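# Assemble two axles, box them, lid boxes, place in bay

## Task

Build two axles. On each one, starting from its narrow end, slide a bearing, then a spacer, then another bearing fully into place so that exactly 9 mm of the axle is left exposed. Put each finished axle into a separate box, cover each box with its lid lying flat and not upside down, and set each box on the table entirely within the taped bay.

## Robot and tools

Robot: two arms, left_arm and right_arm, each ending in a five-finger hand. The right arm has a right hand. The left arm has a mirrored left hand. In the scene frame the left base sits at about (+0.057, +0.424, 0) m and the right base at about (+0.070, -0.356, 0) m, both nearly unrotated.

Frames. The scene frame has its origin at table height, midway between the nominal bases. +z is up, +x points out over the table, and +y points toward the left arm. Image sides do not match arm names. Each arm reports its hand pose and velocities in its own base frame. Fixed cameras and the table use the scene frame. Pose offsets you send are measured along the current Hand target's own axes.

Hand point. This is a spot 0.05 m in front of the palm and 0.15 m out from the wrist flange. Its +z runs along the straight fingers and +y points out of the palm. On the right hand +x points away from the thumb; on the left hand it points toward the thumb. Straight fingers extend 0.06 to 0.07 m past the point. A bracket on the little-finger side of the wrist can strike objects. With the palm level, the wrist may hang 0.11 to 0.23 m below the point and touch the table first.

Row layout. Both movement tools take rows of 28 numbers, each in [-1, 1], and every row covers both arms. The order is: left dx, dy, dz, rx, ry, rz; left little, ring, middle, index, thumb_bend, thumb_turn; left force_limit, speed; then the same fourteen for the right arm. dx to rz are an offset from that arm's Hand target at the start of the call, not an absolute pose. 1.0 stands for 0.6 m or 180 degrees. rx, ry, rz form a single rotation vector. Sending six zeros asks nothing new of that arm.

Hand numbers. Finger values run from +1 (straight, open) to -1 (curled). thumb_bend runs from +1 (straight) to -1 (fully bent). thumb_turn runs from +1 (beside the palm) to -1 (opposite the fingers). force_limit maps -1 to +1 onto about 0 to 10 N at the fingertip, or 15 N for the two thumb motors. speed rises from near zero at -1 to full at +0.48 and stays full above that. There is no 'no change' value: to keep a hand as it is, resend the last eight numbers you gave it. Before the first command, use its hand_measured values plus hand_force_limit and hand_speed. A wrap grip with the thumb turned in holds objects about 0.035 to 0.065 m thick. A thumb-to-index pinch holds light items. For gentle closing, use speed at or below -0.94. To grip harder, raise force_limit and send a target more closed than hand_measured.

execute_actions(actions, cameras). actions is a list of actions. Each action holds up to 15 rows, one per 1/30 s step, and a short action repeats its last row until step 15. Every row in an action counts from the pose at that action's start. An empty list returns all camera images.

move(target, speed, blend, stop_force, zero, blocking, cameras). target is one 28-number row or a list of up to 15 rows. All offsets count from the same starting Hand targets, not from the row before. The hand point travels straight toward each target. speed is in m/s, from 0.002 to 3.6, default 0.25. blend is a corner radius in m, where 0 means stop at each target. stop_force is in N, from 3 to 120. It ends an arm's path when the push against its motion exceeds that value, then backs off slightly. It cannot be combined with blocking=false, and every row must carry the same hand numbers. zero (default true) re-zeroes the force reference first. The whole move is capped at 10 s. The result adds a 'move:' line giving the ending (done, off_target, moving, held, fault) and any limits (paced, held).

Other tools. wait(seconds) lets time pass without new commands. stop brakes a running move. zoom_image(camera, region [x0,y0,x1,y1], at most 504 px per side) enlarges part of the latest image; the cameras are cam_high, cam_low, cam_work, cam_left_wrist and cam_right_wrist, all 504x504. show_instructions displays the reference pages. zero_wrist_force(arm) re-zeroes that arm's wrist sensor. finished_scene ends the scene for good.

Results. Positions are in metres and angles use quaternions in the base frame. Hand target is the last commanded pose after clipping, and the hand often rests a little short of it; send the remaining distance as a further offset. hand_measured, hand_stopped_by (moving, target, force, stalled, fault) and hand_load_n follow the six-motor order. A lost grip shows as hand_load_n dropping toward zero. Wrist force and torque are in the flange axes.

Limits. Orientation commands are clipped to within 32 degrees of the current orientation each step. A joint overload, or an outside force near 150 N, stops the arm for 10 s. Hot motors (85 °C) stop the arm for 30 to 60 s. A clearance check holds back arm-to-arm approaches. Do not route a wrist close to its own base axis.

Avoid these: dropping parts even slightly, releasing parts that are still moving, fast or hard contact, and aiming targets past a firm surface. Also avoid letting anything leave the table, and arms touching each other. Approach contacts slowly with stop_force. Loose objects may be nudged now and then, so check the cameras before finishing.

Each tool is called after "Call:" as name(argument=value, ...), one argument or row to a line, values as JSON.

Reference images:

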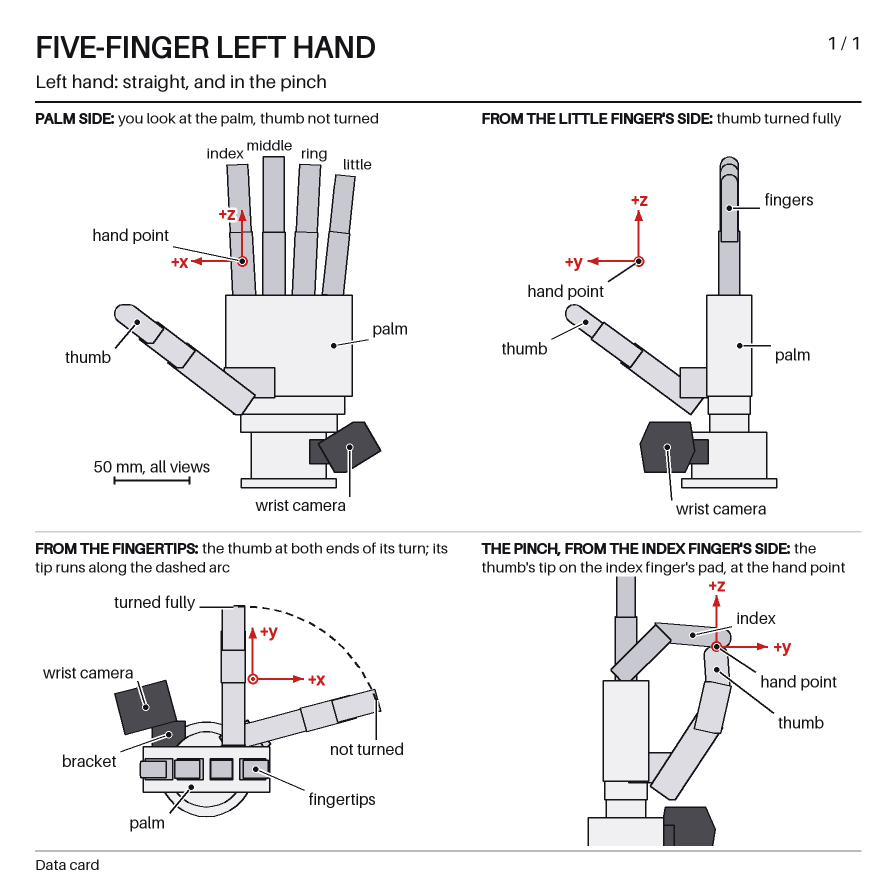

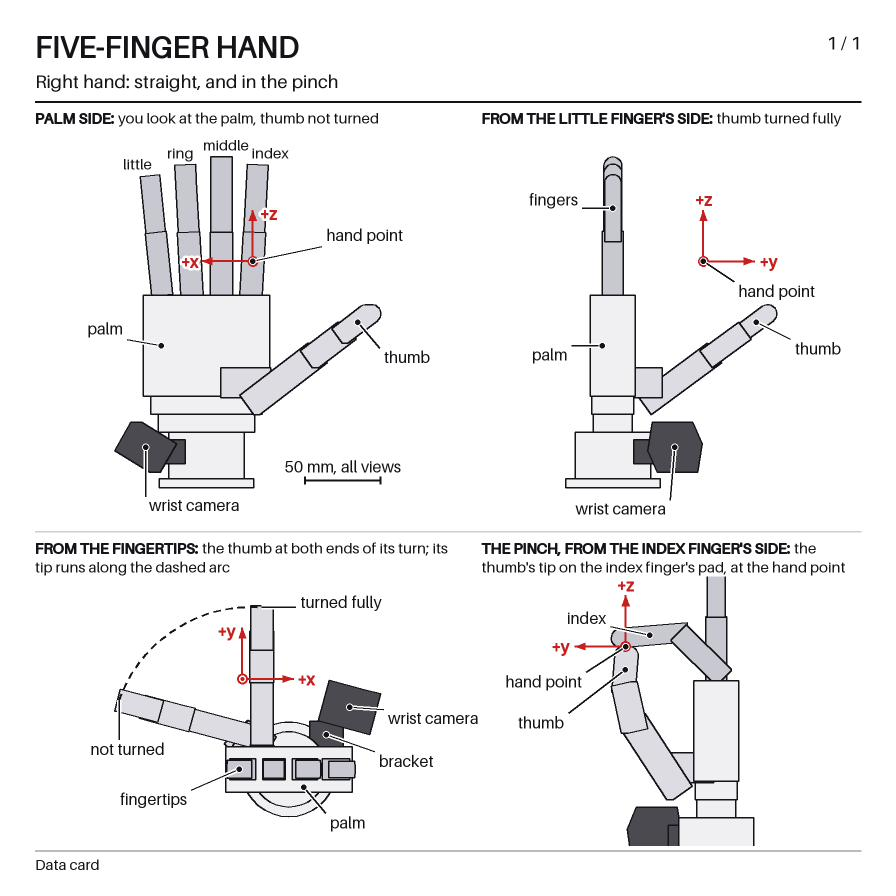

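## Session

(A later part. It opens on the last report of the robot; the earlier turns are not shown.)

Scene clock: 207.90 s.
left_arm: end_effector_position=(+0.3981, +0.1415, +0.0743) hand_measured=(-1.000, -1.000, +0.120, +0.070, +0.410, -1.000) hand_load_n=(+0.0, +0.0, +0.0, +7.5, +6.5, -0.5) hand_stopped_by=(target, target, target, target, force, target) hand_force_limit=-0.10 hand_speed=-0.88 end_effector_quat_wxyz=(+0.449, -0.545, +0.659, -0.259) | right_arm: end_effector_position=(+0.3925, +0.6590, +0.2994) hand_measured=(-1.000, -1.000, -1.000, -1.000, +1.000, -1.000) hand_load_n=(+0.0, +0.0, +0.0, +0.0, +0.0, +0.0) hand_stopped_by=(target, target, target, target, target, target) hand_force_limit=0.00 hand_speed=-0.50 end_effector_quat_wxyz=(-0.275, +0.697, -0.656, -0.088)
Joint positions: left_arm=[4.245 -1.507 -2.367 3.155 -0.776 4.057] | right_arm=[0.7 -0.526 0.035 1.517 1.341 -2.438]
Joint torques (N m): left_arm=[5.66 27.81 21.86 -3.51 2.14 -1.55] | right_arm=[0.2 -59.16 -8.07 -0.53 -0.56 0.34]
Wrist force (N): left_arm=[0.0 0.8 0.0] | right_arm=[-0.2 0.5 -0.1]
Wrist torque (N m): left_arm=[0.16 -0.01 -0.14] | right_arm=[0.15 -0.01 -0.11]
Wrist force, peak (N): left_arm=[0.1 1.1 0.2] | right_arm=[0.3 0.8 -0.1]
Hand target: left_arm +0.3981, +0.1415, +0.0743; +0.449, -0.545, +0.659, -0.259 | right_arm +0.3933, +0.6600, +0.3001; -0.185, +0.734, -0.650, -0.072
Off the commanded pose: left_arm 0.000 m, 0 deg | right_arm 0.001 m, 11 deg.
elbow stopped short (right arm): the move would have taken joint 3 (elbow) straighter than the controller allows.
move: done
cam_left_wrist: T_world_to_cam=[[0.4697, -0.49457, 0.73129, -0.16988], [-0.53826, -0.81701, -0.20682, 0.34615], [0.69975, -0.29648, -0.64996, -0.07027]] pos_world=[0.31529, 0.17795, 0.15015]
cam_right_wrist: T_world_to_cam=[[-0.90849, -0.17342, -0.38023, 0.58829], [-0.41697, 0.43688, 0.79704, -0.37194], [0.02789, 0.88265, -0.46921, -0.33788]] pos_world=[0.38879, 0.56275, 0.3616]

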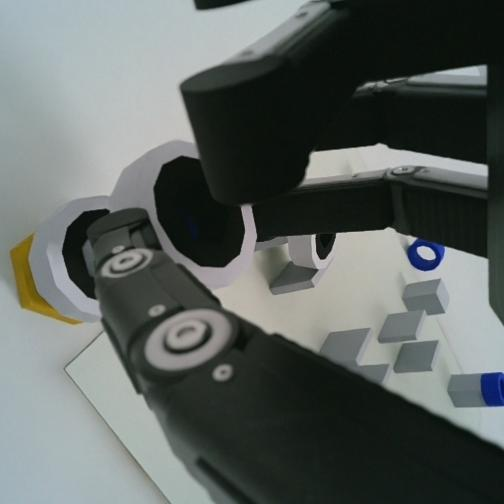

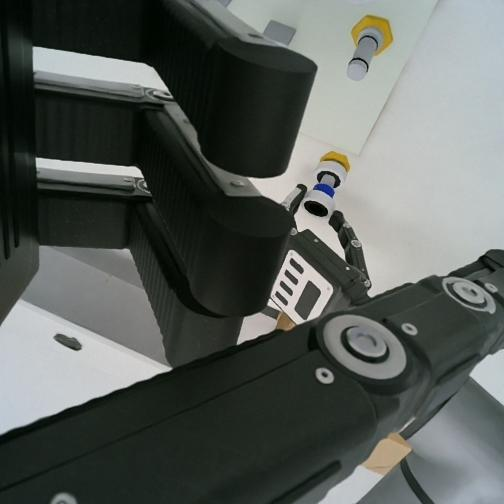

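Call:
move(
  target=[0.00412,0.0111,0.00615,0,0,0,-1,-1,0.12,0.07,0.1,-1,-0.1,-0.88,0,0,0,0,0,0,-1,-1,-1,-1,1,-1,0,-0.5],
  speed=0.01,
  stop_force=4,
  cameras=["cam_left_wrist","cam_right_wrist"],
)

Call:
zoom_image(
  camera="cam_left_wrist",
  region=[40, 120, 240, 320],
)

Call:
zoom_image(
  camera="cam_right_wrist",
  region=[280, 140, 370, 230],
)

Scene clock: 210.27 s.
left_arm: end_effector_position=(+0.3981, +0.1415, +0.0663) hand_measured=(-1.000, -1.000, +0.120, +0.070, +0.410, -1.000) hand_load_n=(+0.0, +0.0, +0.0, +7.0, +5.5, -1.0) hand_stopped_by=(target, target, target, target, force, target) hand_force_limit=-0.10 hand_speed=-0.88 end_effector_quat_wxyz=(+0.449, -0.545, +0.659, -0.259) | right_arm: end_effector_position=(+0.3925, +0.6590, +0.2994) hand_measured=(-1.000, -1.000, -1.000, -1.000, +1.000, -1.000) hand_load_n=(+0.0, +0.0, +0.0, +0.0, +0.0, +0.0) hand_stopped_by=(target, target, target, target, target, target) hand_force_limit=0.00 hand_speed=-0.50 end_effector_quat_wxyz=(-0.275, +0.697, -0.656, -0.088)
Joint positions: left_arm=[4.245 -1.525 -2.378 3.184 -0.776 4.057] | right_arm=[0.7 -0.526 0.035 1.517 1.341 -2.438]
Joint torques (N m): left_arm=[2.36 27.69 20.07 -3.6 1.93 1.96] | right_arm=[-0.56 -59.16 -9.07 -0.41 -0.61 0.48]
Wrist force (N): left_arm=[-0.6 -0.6 -0.5] | right_arm=[0.0 0.5 -0.1]
Wrist torque (N m): left_arm=[0.06 0.03 -0.12] | right_arm=[0.17 -0.03 -0.11]
Wrist force, peak (N): left_arm=[-1.0 -2.9 -1.6] | right_arm=[0.0 0.8 0.1]
Hand target: left_arm +0.3981, +0.1415, +0.0663; +0.449, -0.545, +0.659, -0.259 | right_arm +0.3933, +0.6600, +0.3001; -0.185, +0.734, -0.650, -0.072
Off the commanded pose: left_arm 0.000 m, 0 deg | right_arm 0.001 m, 11 deg.
elbow stopped short (right arm): the move would have taken joint 3 (elbow) straighter than the controller allows.
move: done
cam_left_wrist: T_world_to_cam=[[0.46973, -0.49453, 0.7313, -0.16405], [-0.53824, -0.81703, -0.20678, 0.34449], [0.69975, -0.29648, -0.64996, -0.07547]] pos_world=[0.31529, 0.17795, 0.14215]
cam_right_wrist: T_world_to_cam=[[-0.90849, -0.17342, -0.38023, 0.58829], [-0.41697, 0.43688, 0.79704, -0.37194], [0.02789, 0.88265, -0.46921, -0.33788]] pos_world=[0.38879, 0.56275, 0.3616]

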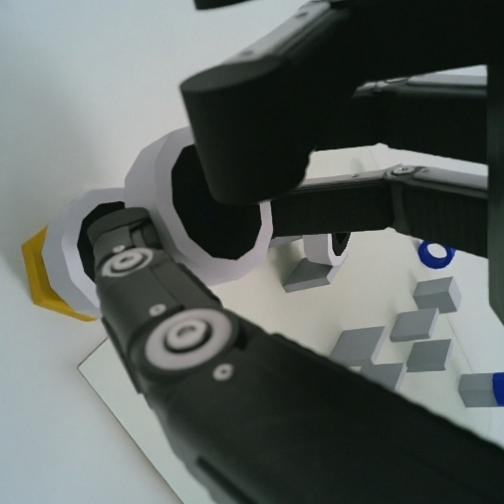

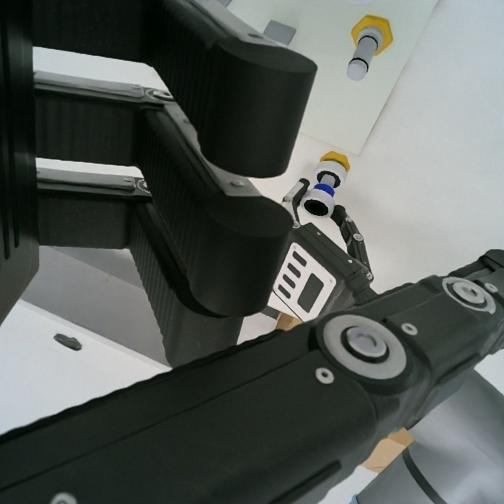

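Scaled by 2.520 from the camera's image (finer frame: 720x720).

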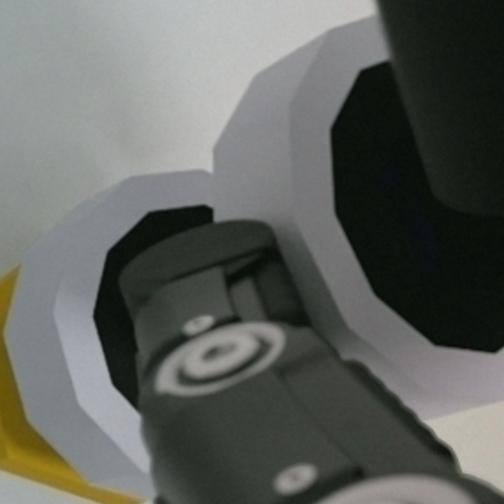

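Scaled by 5.600 from the camera's image (finer frame: 720x720).

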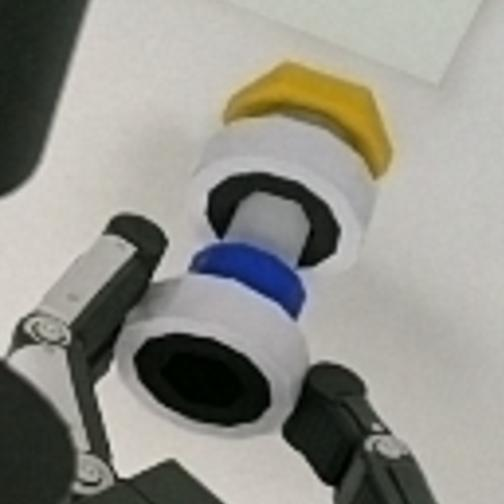

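Call:
zoom_image(
  camera="cam_right_wrist",
  region=[295, 150, 345, 225],
)

Scaled by 6.720 from the camera's image (finer frame: 720x720).

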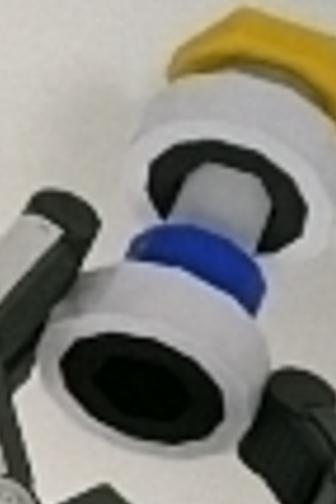

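Call:
move(
  target=[
    [0,0,0,0,0,0,-1,-1,0.12,0.07,0.7,-1,-0.1,-0.6,0,0,0,0,0,0,-1,-1,-1,-1,1,-1,0,-0.5],
    [0,-0.00323,0.00583,0,0,0,-1,-1,0.12,0.07,0.7,-1,-0.1,-0.6,0,0,0,0,0,0,-1,-1,-1,-1,1,-1,0,-0.5],
    [-0.02318,-0.06563,-0.02875,0,0,0,-1,-1,0.12,0.07,0.7,-1,-0.1,-0.6,0,0,0,0,0,0,-1,-1,-1,-1,1,-1,0,-0.5],
  ],
  speed=0.03,
  cameras=["cam_left_wrist","cam_right_wrist"],
)

Call:
zoom_image(
  camera="cam_left_wrist",
  region=[40, 120, 290, 370],
)

Call:
zoom_image(
  camera="cam_right_wrist",
  region=[280, 140, 370, 230],
)

Scene clock: 216.77 s.
left_arm: end_effector_position=(+0.4022, +0.1414, +0.1114) hand_measured=(-1.000, -1.000, +0.120, +0.070, +0.700, -1.000) hand_load_n=(+0.0, +0.0, +0.0, +0.0, +0.0, +0.0) hand_stopped_by=(target, target, target, target, target, target) hand_force_limit=-0.10 hand_speed=-0.60 end_effector_quat_wxyz=(+0.450, -0.545, +0.659, -0.259) end_effector_velocity=(+0.000, +0.000, -0.002) end_effector_angular_velocity=(+0.000, -0.001, -0.001) | right_arm: end_effector_position=(+0.3925, +0.6590, +0.2994) hand_measured=(-1.000, -1.000, -1.000, -1.000, +1.000, -1.000) hand_load_n=(+0.0, +0.5, +0.0, +0.0, +0.0, +0.0) hand_stopped_by=(target, target, target, target, target, target) hand_force_limit=0.00 hand_speed=-0.50 end_effector_quat_wxyz=(-0.275, +0.697, -0.656, -0.088)
Joint positions: left_arm=[4.227 -1.439 -2.303 3.034 -0.789 4.04] | right_arm=[0.7 -0.526 0.035 1.517 1.341 -2.438]
Joint velocities: left_arm=[0 -0.003 -0.002 0.006 0.001 0] | right_arm=[within noise]
Joint torques (N m): left_arm=[1.48 -1.71 7.8 1.96 0.38 1.01] | right_arm=[-1.49 -60.35 -8.42 -0.37 -0.63 0.27]
Wrist force (N): left_arm=[-0.2 0.3 -0.2] | right_arm=[-0.1 0.4 -0.2]
Wrist torque (N m): left_arm=[0.12 0.00 -0.26] | right_arm=[0.15 -0.02 -0.12]
Wrist force, peak (N): left_arm=[-0.7 -1.4 -0.9] | right_arm=[0.1 1.0 0.1]
Hand target: left_arm +0.4021, +0.1414, +0.1113; +0.449, -0.545, +0.659, -0.259 | right_arm +0.3933, +0.6600, +0.3001; -0.185, +0.734, -0.650, -0.072
Off the commanded pose: left_arm 0.000 m, 0 deg | right_arm 0.001 m, 11 deg.
elbow stopped short (right arm): the move would have taken joint 3 (elbow) straighter than the controller allows.
move: done
cam_left_wrist: T_world_to_cam=[[0.46965, -0.49465, 0.73127, -0.19886], [-0.53821, -0.817, -0.20698, 0.35599], [0.69983, -0.29637, -0.64993, -0.049]] pos_world=[0.31929, 0.17795, 0.18725]
cam_right_wrist: T_world_to_cam=[[-0.90849, -0.17342, -0.38023, 0.58829], [-0.41697, 0.43688, 0.79704, -0.37194], [0.02789, 0.88265, -0.46921, -0.33788]] pos_world=[0.38879, 0.56275, 0.3616]

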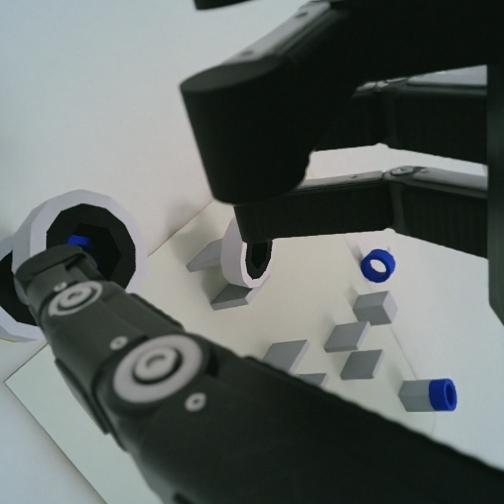

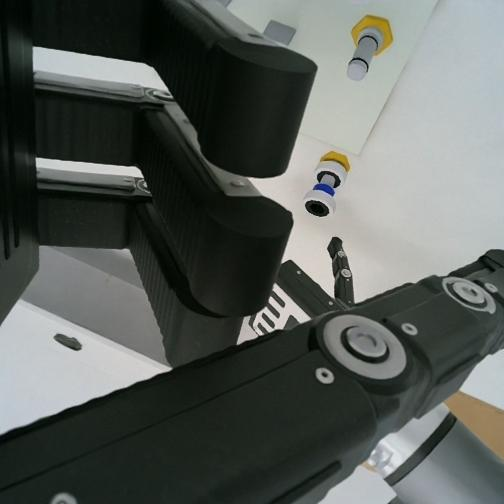

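Scaled by 2.016 from the camera's image (finer frame: 720x720).

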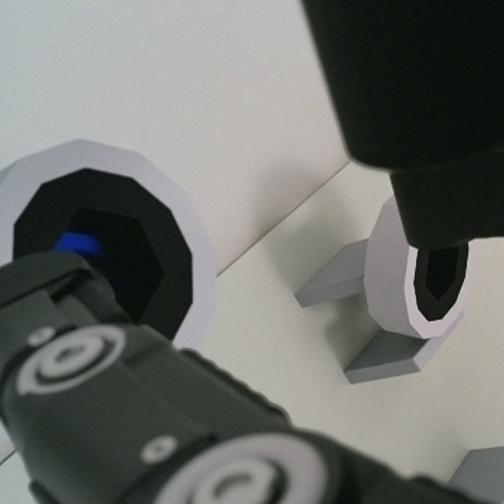

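Scaled by 5.600 from the camera's image (finer frame: 720x720).

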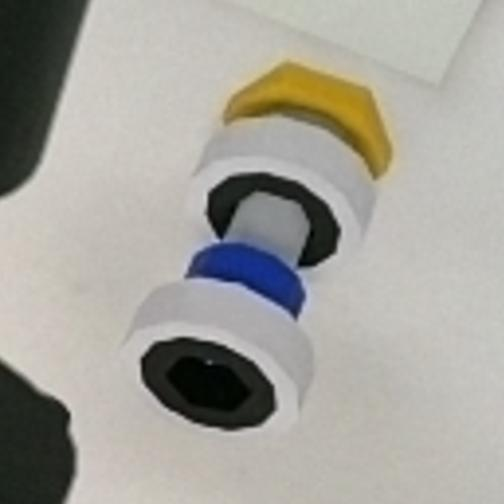

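Call:
move(
  target=[0,0,0,0,0.0485,-0.0875,-1,-1,-0.04,-0.1,0.29,-1,-0.1,-0.3,0,0,0,0,0,0,-1,-1,-1,-1,1,-1,0,-0.5],
  speed=0.15,
)

Scene clock: 218.57 s.
left_arm: end_effector_position=(+0.4021, +0.1415, +0.1113) hand_measured=(-1.000, -1.000, -0.040, -0.100, +0.290, -1.000) hand_load_n=(+0.5, +0.0, +0.0, +0.0, +0.0, +0.0) hand_stopped_by=(target, target, target, target, target, target) hand_force_limit=-0.10 hand_speed=-0.30 end_effector_quat_wxyz=(-0.358, +0.609, -0.610, +0.359) | right_arm: end_effector_position=(+0.3925, +0.6590, +0.2994) hand_measured=(-1.000, -1.000, -1.000, -1.000, +1.000, -1.000) hand_load_n=(+0.0, +0.5, +0.5, +0.0, +0.0, -0.5) hand_stopped_by=(target, target, target, target, target, target) hand_force_limit=0.00 hand_speed=-0.50 end_effector_quat_wxyz=(-0.275, +0.697, -0.656, -0.088)
Joint positions: left_arm=[4.332 -1.611 -2.21 2.838 -0.623 4.026] | right_arm=[0.7 -0.526 0.035 1.517 1.341 -2.438]
Joint torques (N m): left_arm=[-8.8 32.31 6.12 0.89 -0.38 1.13] | right_arm=[-0.53 -59.09 -8.42 -0.51 -0.5 0.32]
Wrist force (N): left_arm=[-0.5 0.5 -0.5] | right_arm=[-0.2 0.7 0.1]
Wrist torque (N m): left_arm=[0.19 0.08 -0.29] | right_arm=[0.18 -0.02 -0.11]
Wrist force, peak (N): left_arm=[-0.6 0.5 -0.7] | right_arm=[-0.2 0.7 0.1]
Hand target: left_arm +0.4021, +0.1414, +0.1113; -0.358, +0.609, -0.610, +0.359 | right_arm +0.3933, +0.6600, +0.3001; -0.185, +0.734, -0.650, -0.072
Off the commanded pose: left_arm 0.000 m, 0 deg | right_arm 0.001 m, 11 deg.
elbow stopped short (right arm): the move would have taken joint 3 (elbow) straighter than the controller allows.
move: done

Call:
move(
  target=[-0.0025,0.0219,0.00623,0,0,0,-1,-1,-0.04,-0.1,0.29,-1,-0.1,-0.3,0,0,0,0,0,0,-1,-1,-1,-1,1,-1,0,-0.5],
  speed=0.05,
  cameras=["cam_left_wrist","cam_right_wrist"],
)

Call:
zoom_image(
  camera="cam_left_wrist",
  region=[40, 120, 290, 370],
)

Call:
zoom_image(
  camera="cam_right_wrist",
  region=[280, 140, 370, 230],
)

Scene clock: 219.30 s.
left_arm: end_effector_position=(+0.3990, +0.1430, +0.0979) hand_measured=(-1.000, -1.000, -0.040, -0.100, +0.290, -1.000) hand_load_n=(+0.0, +0.0, +0.5, +0.0, +0.0, +0.0) hand_stopped_by=(target, target, target, target, target, target) hand_force_limit=-0.10 hand_speed=-0.30 end_effector_quat_wxyz=(-0.358, +0.609, -0.610, +0.359) end_effector_velocity=(+0.000, -0.001, +0.001) end_effector_angular_velocity=(-0.007, +0.003, +0.002) | right_arm: end_effector_position=(+0.3925, +0.6590, +0.2994) hand_measured=(-1.000, -1.000, -1.000, -1.000, +1.000, -1.000) hand_load_n=(+0.0, +0.0, +0.0, +0.0, +0.0, +0.0) hand_stopped_by=(target, target, target, target, target, target) hand_force_limit=0.00 hand_speed=-0.50 end_effector_quat_wxyz=(-0.275, +0.697, -0.656, -0.088)
Joint positions: left_arm=[4.346 -1.638 -2.231 2.869 -0.615 4.047] | right_arm=[0.7 -0.526 0.035 1.517 1.341 -2.438]
Joint velocities: left_arm=[-0.001 0.002 0.001 -0.006 -0.002 -0.005] | right_arm=[within noise]
Joint torques (N m): left_arm=[-8.89 31.68 19.91 -4.36 -0.12 -2.15] | right_arm=[-0.73 -59.31 -9.21 -0.39 -0.71 0.42]
Wrist force (N): left_arm=[-0.1 0.7 -0.3] | right_arm=[0.0 0.5 -0.2]
Wrist torque (N m): left_arm=[0.20 0.03 -0.19] | right_arm=[0.15 -0.02 -0.12]
Wrist force, peak (N): left_arm=[-0.2 1.1 -0.1] | right_arm=[-0.1 0.7 0.1]
Hand target: left_arm +0.3990, +0.1429, +0.0980; -0.358, +0.609, -0.610, +0.359 | right_arm +0.3933, +0.6600, +0.3001; -0.185, +0.734, -0.650, -0.072
Off the commanded pose: left_arm 0.000 m, 0 deg | right_arm 0.001 m, 11 deg.
elbow stopped short (right arm): the move would have taken joint 3 (elbow) straighter than the controller allows.
move: done
cam_left_wrist: T_world_to_cam=[[0.47018, -0.24417, 0.84812, -0.23424], [-0.53815, -0.84097, 0.05623, 0.33033], [0.69951, -0.48286, -0.52681, -0.04043]] pos_world=[0.31619, 0.20108, 0.15879]
cam_right_wrist: T_world_to_cam=[[-0.90849, -0.17342, -0.38023, 0.58829], [-0.41697, 0.43688, 0.79704, -0.37194], [0.02789, 0.88265, -0.46921, -0.33788]] pos_world=[0.38879, 0.56275, 0.3616]

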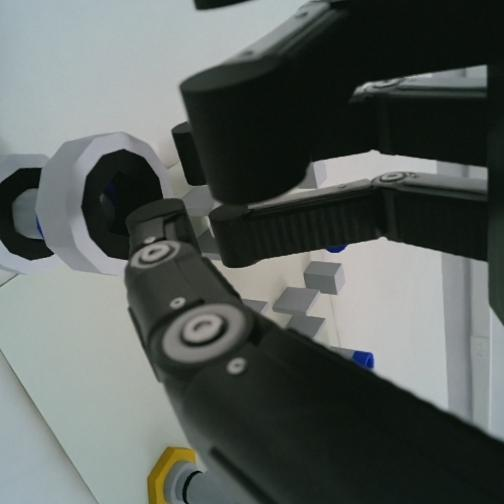

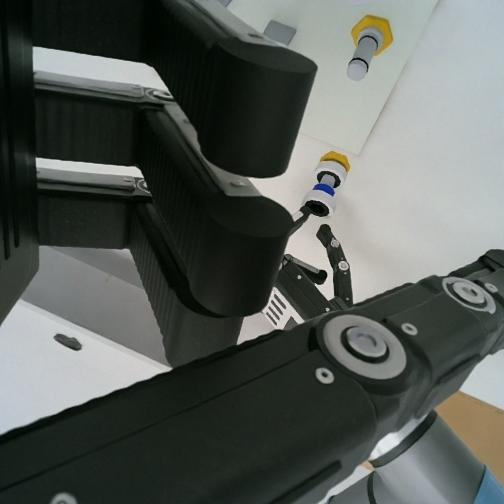

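Scaled by 2.016 from the camera's image (finer frame: 720x720).

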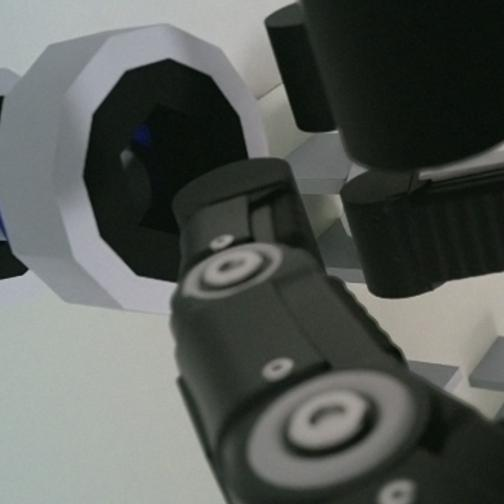

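Scaled by 5.600 from the camera's image (finer frame: 720x720).

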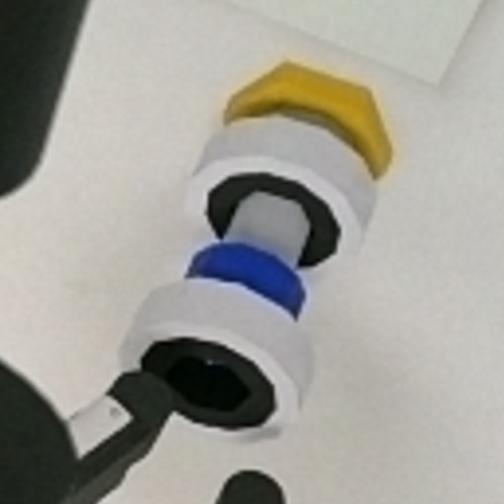

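Call:
move(
  target=[
    [-0.00217,0.00162,-0.00292,0,0,0,-1,-1,-0.04,-0.1,0.29,-1,-0.1,-0.3,0,0,0,0,0,0,-1,-1,-1,-1,1,-1,0,-0.5],
    [-0.00217,0.02495,0.01001,0,0,0,-1,-1,-0.04,-0.1,0.29,-1,-0.1,-0.3,0,0,0,0,0,0,-1,-1,-1,-1,1,-1,0,-0.5],
  ],
  speed=0.01,
  stop_force=4,
  cameras=["cam_left_wrist","cam_right_wrist"],
)

Call:
zoom_image(
  camera="cam_left_wrist",
  region=[40, 120, 290, 370],
)

Call:
zoom_image(
  camera="cam_right_wrist",
  region=[280, 140, 370, 230],
)

Scene clock: 222.33 s.
left_arm: end_effector_position=(+0.3970, +0.1443, +0.0861) hand_measured=(-1.000, -1.000, -0.040, -0.100, +0.290, -1.000) hand_load_n=(+0.0, +0.0, +0.0, +0.0, +0.0, +0.0) hand_stopped_by=(target, target, target, target, target, target) hand_force_limit=-0.10 hand_speed=-0.30 end_effector_quat_wxyz=(-0.358, +0.609, -0.610, +0.359) | right_arm: end_effector_position=(+0.3925, +0.6590, +0.2994) hand_measured=(-1.000, -1.000, -1.000, -1.000, +1.000, -1.000) hand_load_n=(+0.0, +0.0, +0.0, +0.0, +0.0, +0.0) hand_stopped_by=(target, target, target, target, target, target) hand_force_limit=0.00 hand_speed=-0.50 end_effector_quat_wxyz=(-0.275, +0.697, -0.656, -0.088)
Joint positions: left_arm=[4.356 -1.664 -2.247 2.899 -0.61 4.061] | right_arm=[0.7 -0.526 0.035 1.517 1.341 -2.438]
Joint torques (N m): left_arm=[-7.46 33.57 20.51 -4.36 -0.08 -1.12] | right_arm=[-0.49 -59.4 -7.78 -0.45 -0.72 0.4]
Wrist force (N): left_arm=[-0.2 0.9 -0.3] | right_arm=[-0.1 0.2 -0.2]
Wrist torque (N m): left_arm=[0.26 0.04 -0.21] | right_arm=[0.12 -0.02 -0.13]
Wrist force, peak (N): left_arm=[-0.4 -3.5 -1.2] | right_arm=[-0.2 0.9 -0.4]
Hand target: left_arm +0.3970, +0.1443, +0.0861; -0.358, +0.609, -0.610, +0.359 (not the last commanded pose) | right_arm +0.3933, +0.6600, +0.3001; -0.185, +0.734, -0.650, -0.072
Off the commanded pose: left_arm 0.004 m, 0 deg | right_arm 0.001 m, 11 deg.
elbow stopped short (right arm): the move would have taken joint 3 (elbow) straighter than the controller allows.
move: contact (left_arm); path passed 1 of 2 targets
cam_left_wrist: T_world_to_cam=[[0.47033, -0.24419, 0.84804, -0.223], [-0.53809, -0.84101, 0.05627, 0.33099], [0.69946, -0.48279, -0.52694, -0.0446]] pos_world=[0.31419, 0.20238, 0.14699]
cam_right_wrist: T_world_to_cam=[[-0.90849, -0.17342, -0.38023, 0.58829], [-0.41697, 0.43688, 0.79704, -0.37194], [0.02789, 0.88265, -0.46921, -0.33788]] pos_world=[0.38879, 0.56275, 0.3616]

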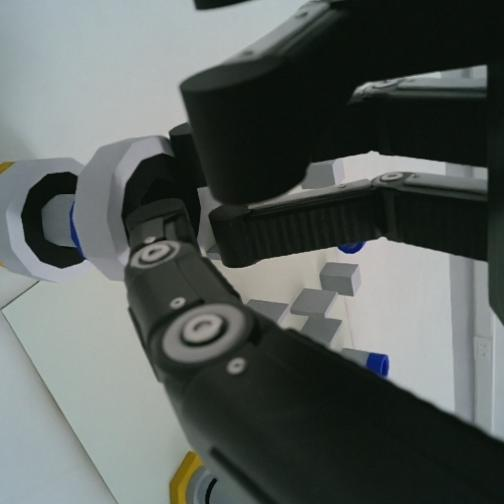

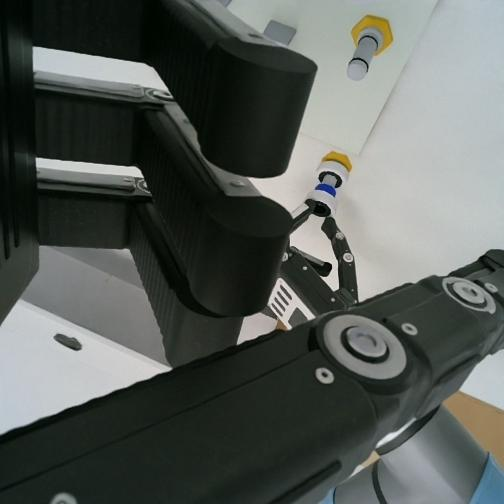

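Scaled by 2.016 from the camera's image (finer frame: 720x720).

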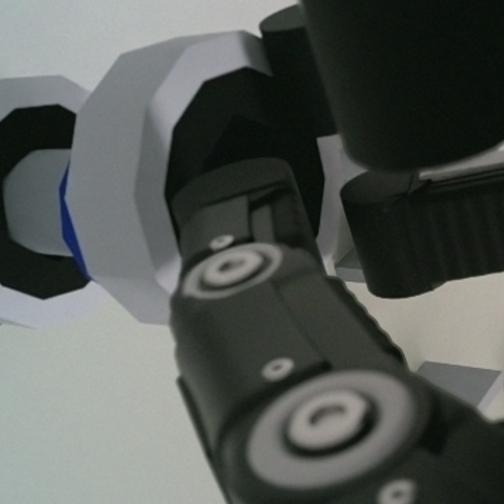

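Scaled by 5.600 from the camera's image (finer frame: 720x720).

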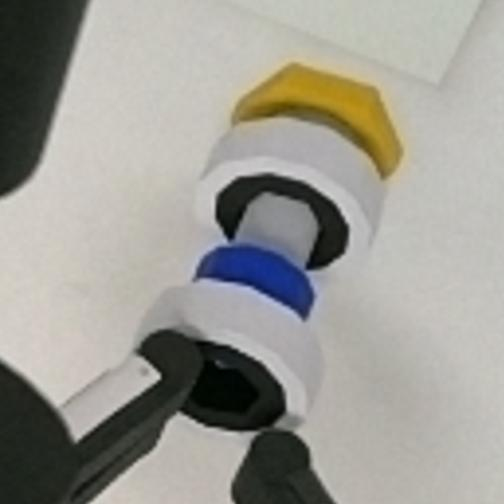

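Call:
move(
  target=[
    [-0.00567,-0.03046,-0.01049,0,0,0,-1,-1,-0.04,-0.1,0.29,-1,-0.1,-0.3,0,0,0,0,0,0,-1,-1,-1,-1,1,-1,0,-0.5],
    [-0.00567,-0.03046,-0.01049,0,0,0,-1,-1,0.12,0.07,0.74,-1,-0.1,-0.3,0,0,0,0,0,0,-1,-1,-1,-1,1,-1,0,-0.5],
  ],
  speed=0.06,
  cameras=["cam_left_wrist","cam_right_wrist"],
)

Call:
zoom_image(
  camera="cam_right_wrist",
  region=[280, 140, 370, 230],
)

Scene clock: 225.20 s.
left_arm: end_effector_position=(+0.4004, +0.1476, +0.1051) hand_measured=(-1.000, -1.000, +0.120, +0.070, +0.740, -1.000) hand_load_n=(+0.0, +0.0, +0.0, +0.0, +0.0, +0.0) hand_stopped_by=(target, target, target, target, target, target) hand_force_limit=-0.10 hand_speed=-0.30 end_effector_quat_wxyz=(-0.358, +0.609, -0.610, +0.359) | right_arm: end_effector_position=(+0.3925, +0.6590, +0.2994) hand_measured=(-1.000, -1.000, -1.000, -1.000, +1.000, -1.000) hand_load_n=(+0.0, +0.0, +0.0, +0.0, +0.0, +0.0) hand_stopped_by=(target, target, target, target, target, target) hand_force_limit=0.00 hand_speed=-0.50 end_effector_quat_wxyz=(-0.275, +0.697, -0.656, -0.088)
Joint positions: left_arm=[4.348 -1.635 -2.211 2.843 -0.614 4.049] | right_arm=[0.7 -0.526 0.035 1.517 1.341 -2.438]
Joint torques (N m): left_arm=[7.91 5.16 6.08 0.86 2.73 2.24] | right_arm=[-1.05 -59.03 -8.81 -0.5 -0.97 0.46]
Wrist force (N): left_arm=[-0.2 0.5 -0.4] | right_arm=[-0.2 0.4 -0.2]
Wrist torque (N m): left_arm=[0.20 0.03 -0.12] | right_arm=[0.14 -0.02 -0.12]
Wrist force, peak (N): left_arm=[-0.1 1.4 0.0] | right_arm=[0.3 1.0 -0.1]
Hand target: left_arm +0.4004, +0.1476, +0.1051; -0.358, +0.609, -0.610, +0.359 | right_arm +0.3933, +0.6600, +0.3001; -0.185, +0.734, -0.650, -0.072
Off the commanded pose: left_arm 0.000 m, 0 deg | right_arm 0.001 m, 11 deg.
elbow stopped short (right arm): the move would have taken joint 3 (elbow) straighter than the controller allows.
move: done
cam_left_wrist: T_world_to_cam=[[0.47032, -0.2442, 0.84804, -0.23988], [-0.5381, -0.841, 0.05625, 0.33462], [0.69946, -0.48279, -0.52694, -0.03532]] pos_world=[0.31759, 0.20578, 0.16599]
cam_right_wrist: T_world_to_cam=[[-0.90849, -0.17342, -0.38023, 0.58829], [-0.41697, 0.43688, 0.79704, -0.37194], [0.02789, 0.88265, -0.46921, -0.33788]] pos_world=[0.38879, 0.56275, 0.3616]

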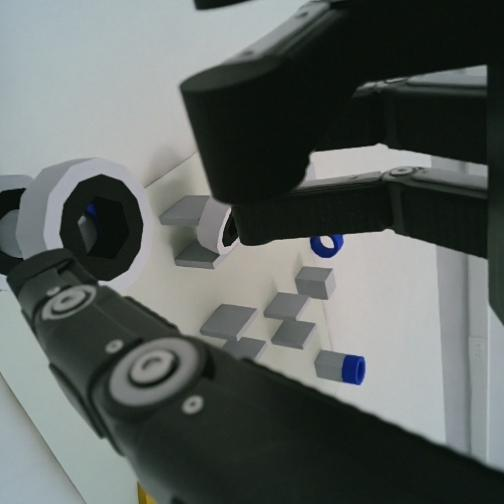

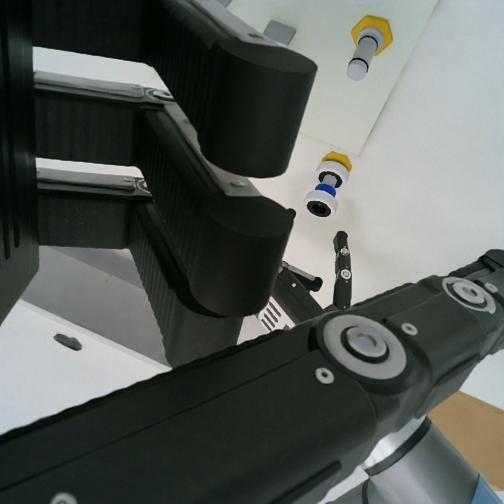

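Scaled by 5.600 from the camera's image (finer frame: 720x720).

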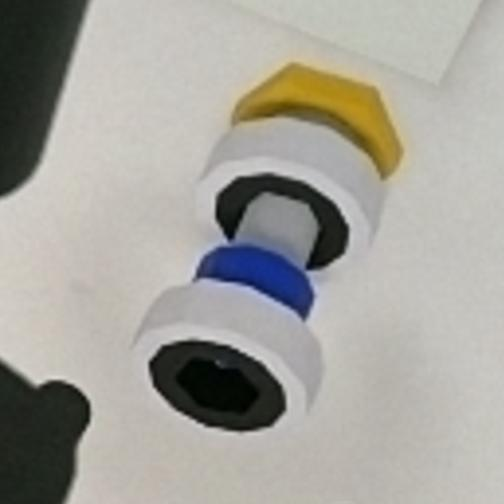

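Call:
zoom_image(
  camera="cam_left_wrist",
  region=[0, 130, 180, 310],
)

Scaled by 2.800 from the camera's image (finer frame: 720x720).

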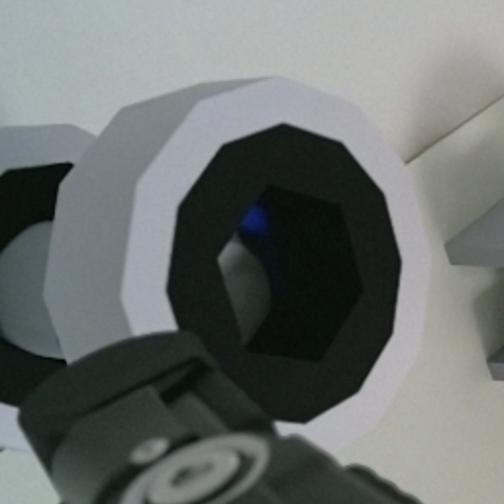

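Call:
move(
  target=[0,0.04375,0.02425,0,0,0,-1,-1,0.12,0.07,0.74,-1,-0.1,-0.3,0,0,0,0,0,0,-1,-1,-1,-1,1,-1,0,-0.5],
  speed=0.03,
  stop_force=5,
  cameras=["cam_left_wrist","cam_right_wrist"],
)

Call:
zoom_image(
  camera="cam_right_wrist",
  region=[280, 140, 370, 230],
)

Call:
zoom_image(
  camera="cam_left_wrist",
  region=[60, 100, 260, 300],
)

Scene clock: 227.67 s.
left_arm: end_effector_position=(+0.4004, +0.1477, +0.0751) hand_measured=(-1.000, -1.000, +0.120, +0.070, +0.740, -1.000) hand_load_n=(+0.0, +0.0, +0.0, +0.0, +0.0, +0.0) hand_stopped_by=(target, target, target, target, target, target) hand_force_limit=-0.10 hand_speed=-0.30 end_effector_quat_wxyz=(-0.358, +0.609, -0.610, +0.359) | right_arm: end_effector_position=(+0.3925, +0.6590, +0.2994) hand_measured=(-1.000, -1.000, -1.000, -1.000, +1.000, -1.000) hand_load_n=(+0.0, +0.0, +0.0, +0.0, +0.0, +0.0) hand_stopped_by=(target, target, target, target, target, target) hand_force_limit=0.00 hand_speed=-0.50 end_effector_quat_wxyz=(-0.275, +0.697, -0.656, -0.088)
Joint positions: left_arm=[4.348 -1.696 -2.246 2.94 -0.614 4.049] | right_arm=[0.7 -0.526 0.035 1.517 1.341 -2.438]
Joint torques (N m): left_arm=[-5.5 34.57 19.88 -4.37 1.11 -1.74] | right_arm=[0.14 -59.85 -8.48 -0.39 -0.98 0.33]
Wrist force (N): left_arm=[-0.3 0.7 -0.4] | right_arm=[-0.1 0.5 0.2]
Wrist torque (N m): left_arm=[0.23 0.05 -0.21] | right_arm=[0.14 -0.03 -0.11]
Wrist force, peak (N): left_arm=[-0.3 1.1 -0.1] | right_arm=[0.4 0.9 -0.2]
Hand target: left_arm +0.4004, +0.1477, +0.0751; -0.358, +0.609, -0.610, +0.359 | right_arm +0.3933, +0.6600, +0.3001; -0.185, +0.734, -0.650, -0.072
Off the commanded pose: left_arm 0.000 m, 0 deg | right_arm 0.001 m, 11 deg.
elbow stopped short (right arm): the move would have taken joint 3 (elbow) straighter than the controller allows.
move: done
cam_left_wrist: T_world_to_cam=[[0.4703, -0.24416, 0.84806, -0.21444], [-0.53806, -0.84103, 0.05624, 0.3363], [0.69951, -0.48275, -0.52691, -0.05116]] pos_world=[0.31759, 0.20578, 0.13599]
cam_right_wrist: T_world_to_cam=[[-0.90849, -0.17342, -0.38023, 0.58829], [-0.41697, 0.43688, 0.79704, -0.37194], [0.02789, 0.88265, -0.46921, -0.33788]] pos_world=[0.38879, 0.56275, 0.3616]

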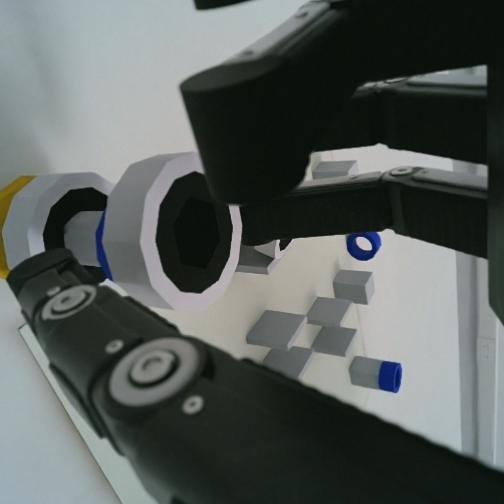

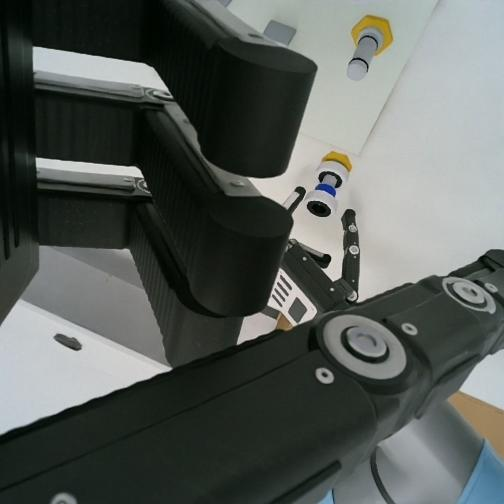

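Scaled by 5.600 from the camera's image (finer frame: 720x720).

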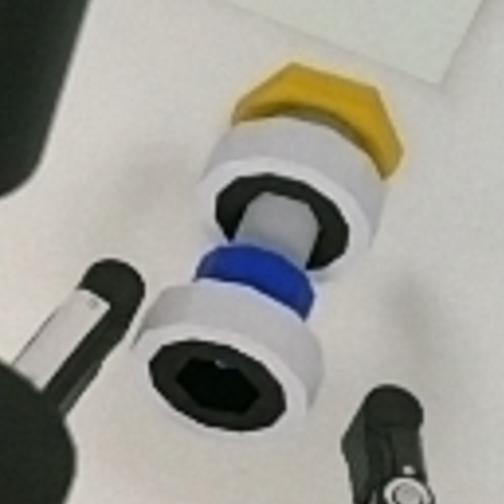

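Scaled by 2.520 from the camera's image (finer frame: 720x720).

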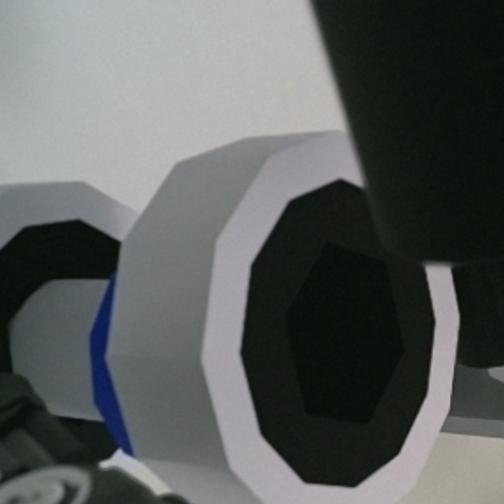

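Call:
move(
  target=[
    [0,0.00323,-0.00583,0,0,0,-1,-1,0.12,0.07,0.74,-1,-0.1,-0.3,0,0,0,0,0,0,-1,-1,-1,-1,1,-1,0,-0.5],
    [0,0.00323,-0.00583,0,0,0,-1,-1,0.12,0.07,0.2,-1,-0.3,-0.85,0,0,0,0,0,0,-1,-1,-1,-1,1,-1,0,-0.5],
  ],
  speed=0.02,
  cameras=["cam_left_wrist","cam_right_wrist"],
)

Call:
zoom_image(
  camera="cam_right_wrist",
  region=[280, 140, 370, 230],
)

Call:
zoom_image(
  camera="cam_left_wrist",
  region=[60, 100, 260, 300],
)

Scene clock: 230.13 s.
left_arm: end_effector_position=(+0.3964, +0.1477, +0.0751) hand_measured=(-1.000, -1.000, +0.120, +0.070, +0.422, -1.000) hand_load_n=(+0.0, +0.0, +0.0, +6.0, +5.5, -0.5) hand_stopped_by=(target, target, target, target, force, target) hand_force_limit=-0.30 hand_speed=-0.85 end_effector_quat_wxyz=(-0.358, +0.609, -0.610, +0.359) | right_arm: end_effector_position=(+0.3925, +0.6590, +0.2994) hand_measured=(-1.000, -1.000, -1.000, -1.000, +1.000, -1.000) hand_load_n=(+0.0, +0.0, +0.0, +0.0, +0.0, +0.0) hand_stopped_by=(target, target, target, target, target, target) hand_force_limit=0.00 hand_speed=-0.50 end_effector_quat_wxyz=(-0.275, +0.697, -0.656, -0.088)
Joint positions: left_arm=[4.364 -1.694 -2.254 2.927 -0.606 4.072] | right_arm=[0.7 -0.526 0.035 1.517 1.341 -2.438]
Joint torques (N m): left_arm=[-8.43 6.32 19.72 0.68 -0.19 -2.01] | right_arm=[-0.56 -59.32 -8.71 -0.29 -1 0.34]
Wrist force (N): left_arm=[-0.3 1.5 -0.1] | right_arm=[-0.2 0.5 0.1]
Wrist torque (N m): left_arm=[0.28 0.06 -0.10] | right_arm=[0.16 -0.01 -0.12]
Wrist force, peak (N): left_arm=[-0.3 1.5 -0.1] | right_arm=[0.4 0.8 0.3]
Hand target: left_arm +0.3964, +0.1477, +0.0751; -0.358, +0.609, -0.610, +0.359 | right_arm +0.3933, +0.6600, +0.3001; -0.185, +0.734, -0.650, -0.072
Off the commanded pose: left_arm 0.000 m, 0 deg | right_arm 0.001 m, 11 deg.
elbow stopped short (right arm): the move would have taken joint 3 (elbow) straighter than the controller allows.
move: done
cam_left_wrist: T_world_to_cam=[[0.4703, -0.24416, 0.84806, -0.21256], [-0.53806, -0.84103, 0.05624, 0.33415], [0.69951, -0.48275, -0.52691, -0.04836]] pos_world=[0.31359, 0.20578, 0.13599]
cam_right_wrist: T_world_to_cam=[[-0.90849, -0.17342, -0.38023, 0.58829], [-0.41697, 0.43688, 0.79704, -0.37194], [0.02789, 0.88265, -0.46921, -0.33788]] pos_world=[0.38879, 0.56275, 0.3616]

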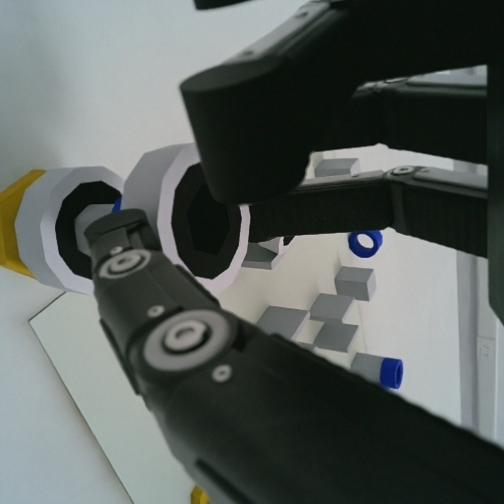

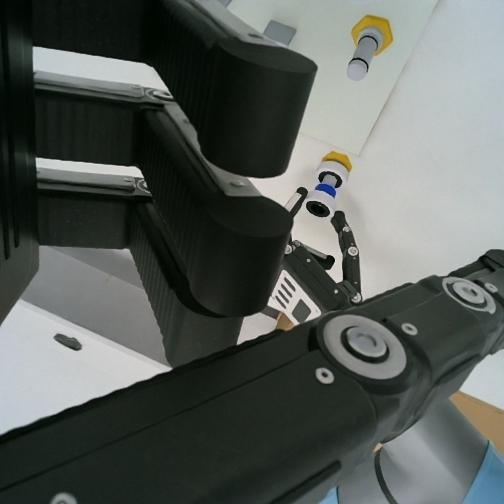

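Scaled by 5.600 from the camera's image (finer frame: 720x720).

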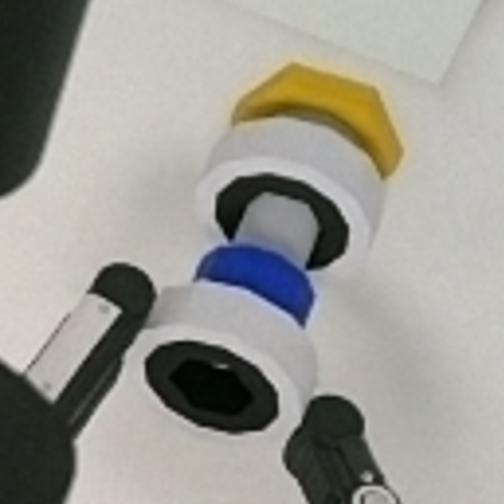

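Scaled by 2.520 from the camera's image (finer frame: 720x720).

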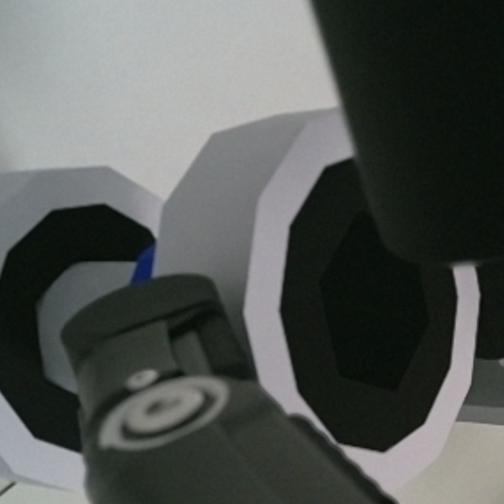

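Call:
move(
  target=[
    [0,-0.0022,-0.00121,0,0,0,-1,-1,0.12,0.07,0.2,-1,-0.3,-0.85,0,0,0,0,0,0,-1,-1,-1,-1,1,-1,0,-0.5],
    [0.00667,-0.00178,-0.00194,0,0,0,-1,-1,0.12,0.07,0.2,-1,-0.3,-0.85,0,0,0,0,0,0,-1,-1,-1,-1,1,-1,0,-0.5],
  ],
  speed=0.02,
  cameras=["cam_left_wrist","cam_right_wrist"],
)

Call:
zoom_image(
  camera="cam_right_wrist",
  region=[280, 140, 370, 230],
)

Call:
zoom_image(
  camera="cam_left_wrist",
  region=[0, 100, 250, 350],
)

Scene clock: 232.33 s.
left_arm: end_effector_position=(+0.3959, +0.1435, +0.0766) hand_measured=(-1.000, -1.000, +0.120, +0.070, +0.422, -1.000) hand_load_n=(+0.0, +0.0, +0.0, +6.0, +5.5, -0.5) hand_stopped_by=(target, target, target, target, force, target) hand_force_limit=-0.30 hand_speed=-0.85 end_effector_quat_wxyz=(-0.359, +0.609, -0.610, +0.359) | right_arm: end_effector_position=(+0.3925, +0.6590, +0.2994) hand_measured=(-1.000, -1.000, -1.000, -1.000, +1.000, -1.000) hand_load_n=(+0.0, +0.0, +0.0, +0.0, +0.0, +0.0) hand_stopped_by=(target, target, target, target, target, target) hand_force_limit=0.00 hand_speed=-0.50 end_effector_quat_wxyz=(-0.275, +0.697, -0.656, -0.088)
Joint positions: left_arm=[4.36 -1.682 -2.261 2.927 -0.608 4.066] | right_arm=[0.7 -0.526 0.035 1.517 1.341 -2.438]
Joint torques (N m): left_arm=[3.66 7.57 19.82 -1.24 0.56 0.43] | right_arm=[-1.5 -58.98 -8.41 -0.39 -1.05 0.43]
Wrist force (N): left_arm=[-0.3 1.0 -0.1] | right_arm=[-0.3 0.4 -0.2]
Wrist torque (N m): left_arm=[0.21 0.05 -0.08] | right_arm=[0.14 0.00 -0.13]
Wrist force, peak (N): left_arm=[-0.2 1.5 0.0] | right_arm=[0.2 0.8 -0.1]
Hand target: left_arm +0.3959, +0.1437, +0.0766; -0.358, +0.609, -0.610, +0.359 | right_arm +0.3933, +0.6600, +0.3001; -0.185, +0.734, -0.650, -0.072
Off the commanded pose: left_arm 0.000 m, 0 deg | right_arm 0.001 m, 11 deg.
elbow stopped short (right arm): the move would have taken joint 3 (elbow) straighter than the controller allows.
move: done
cam_left_wrist: T_world_to_cam=[[0.47024, -0.24425, 0.84807, -0.21456], [-0.53811, -0.84101, 0.05615, 0.33037], [0.69951, -0.48275, -0.52691, -0.0492]] pos_world=[0.31309, 0.20168, 0.13749]
cam_right_wrist: T_world_to_cam=[[-0.90849, -0.17342, -0.38023, 0.58829], [-0.41697, 0.43688, 0.79704, -0.37194], [0.02789, 0.88265, -0.46921, -0.33788]] pos_world=[0.38879, 0.56275, 0.3616]

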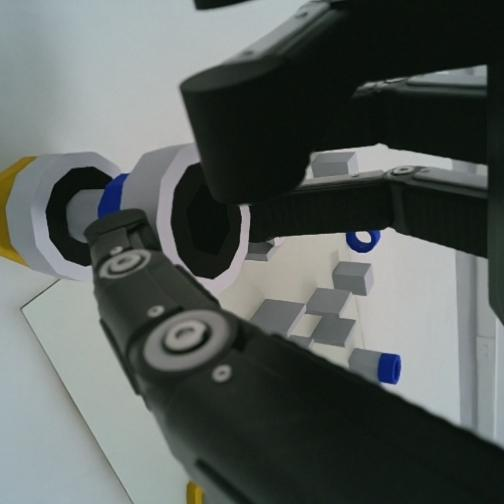

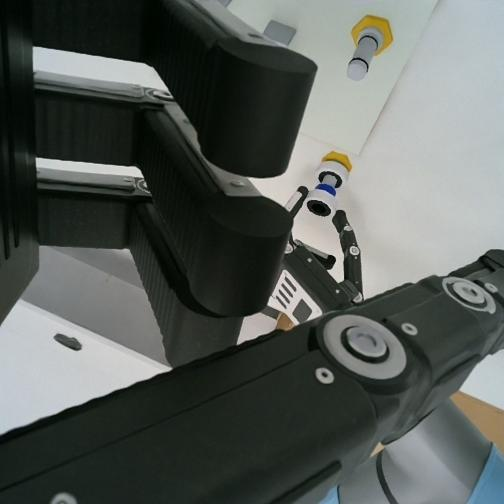

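Scaled by 5.600 from the camera's image (finer frame: 720x720).

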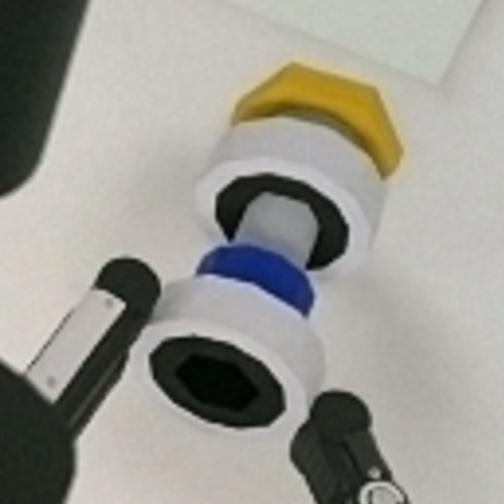

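Scaled by 2.016 from the camera's image (finer frame: 720x720).

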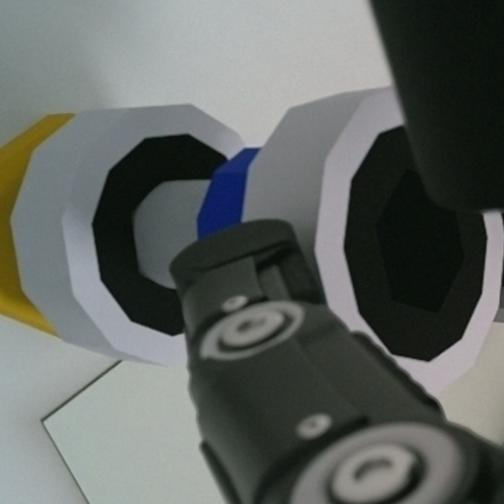

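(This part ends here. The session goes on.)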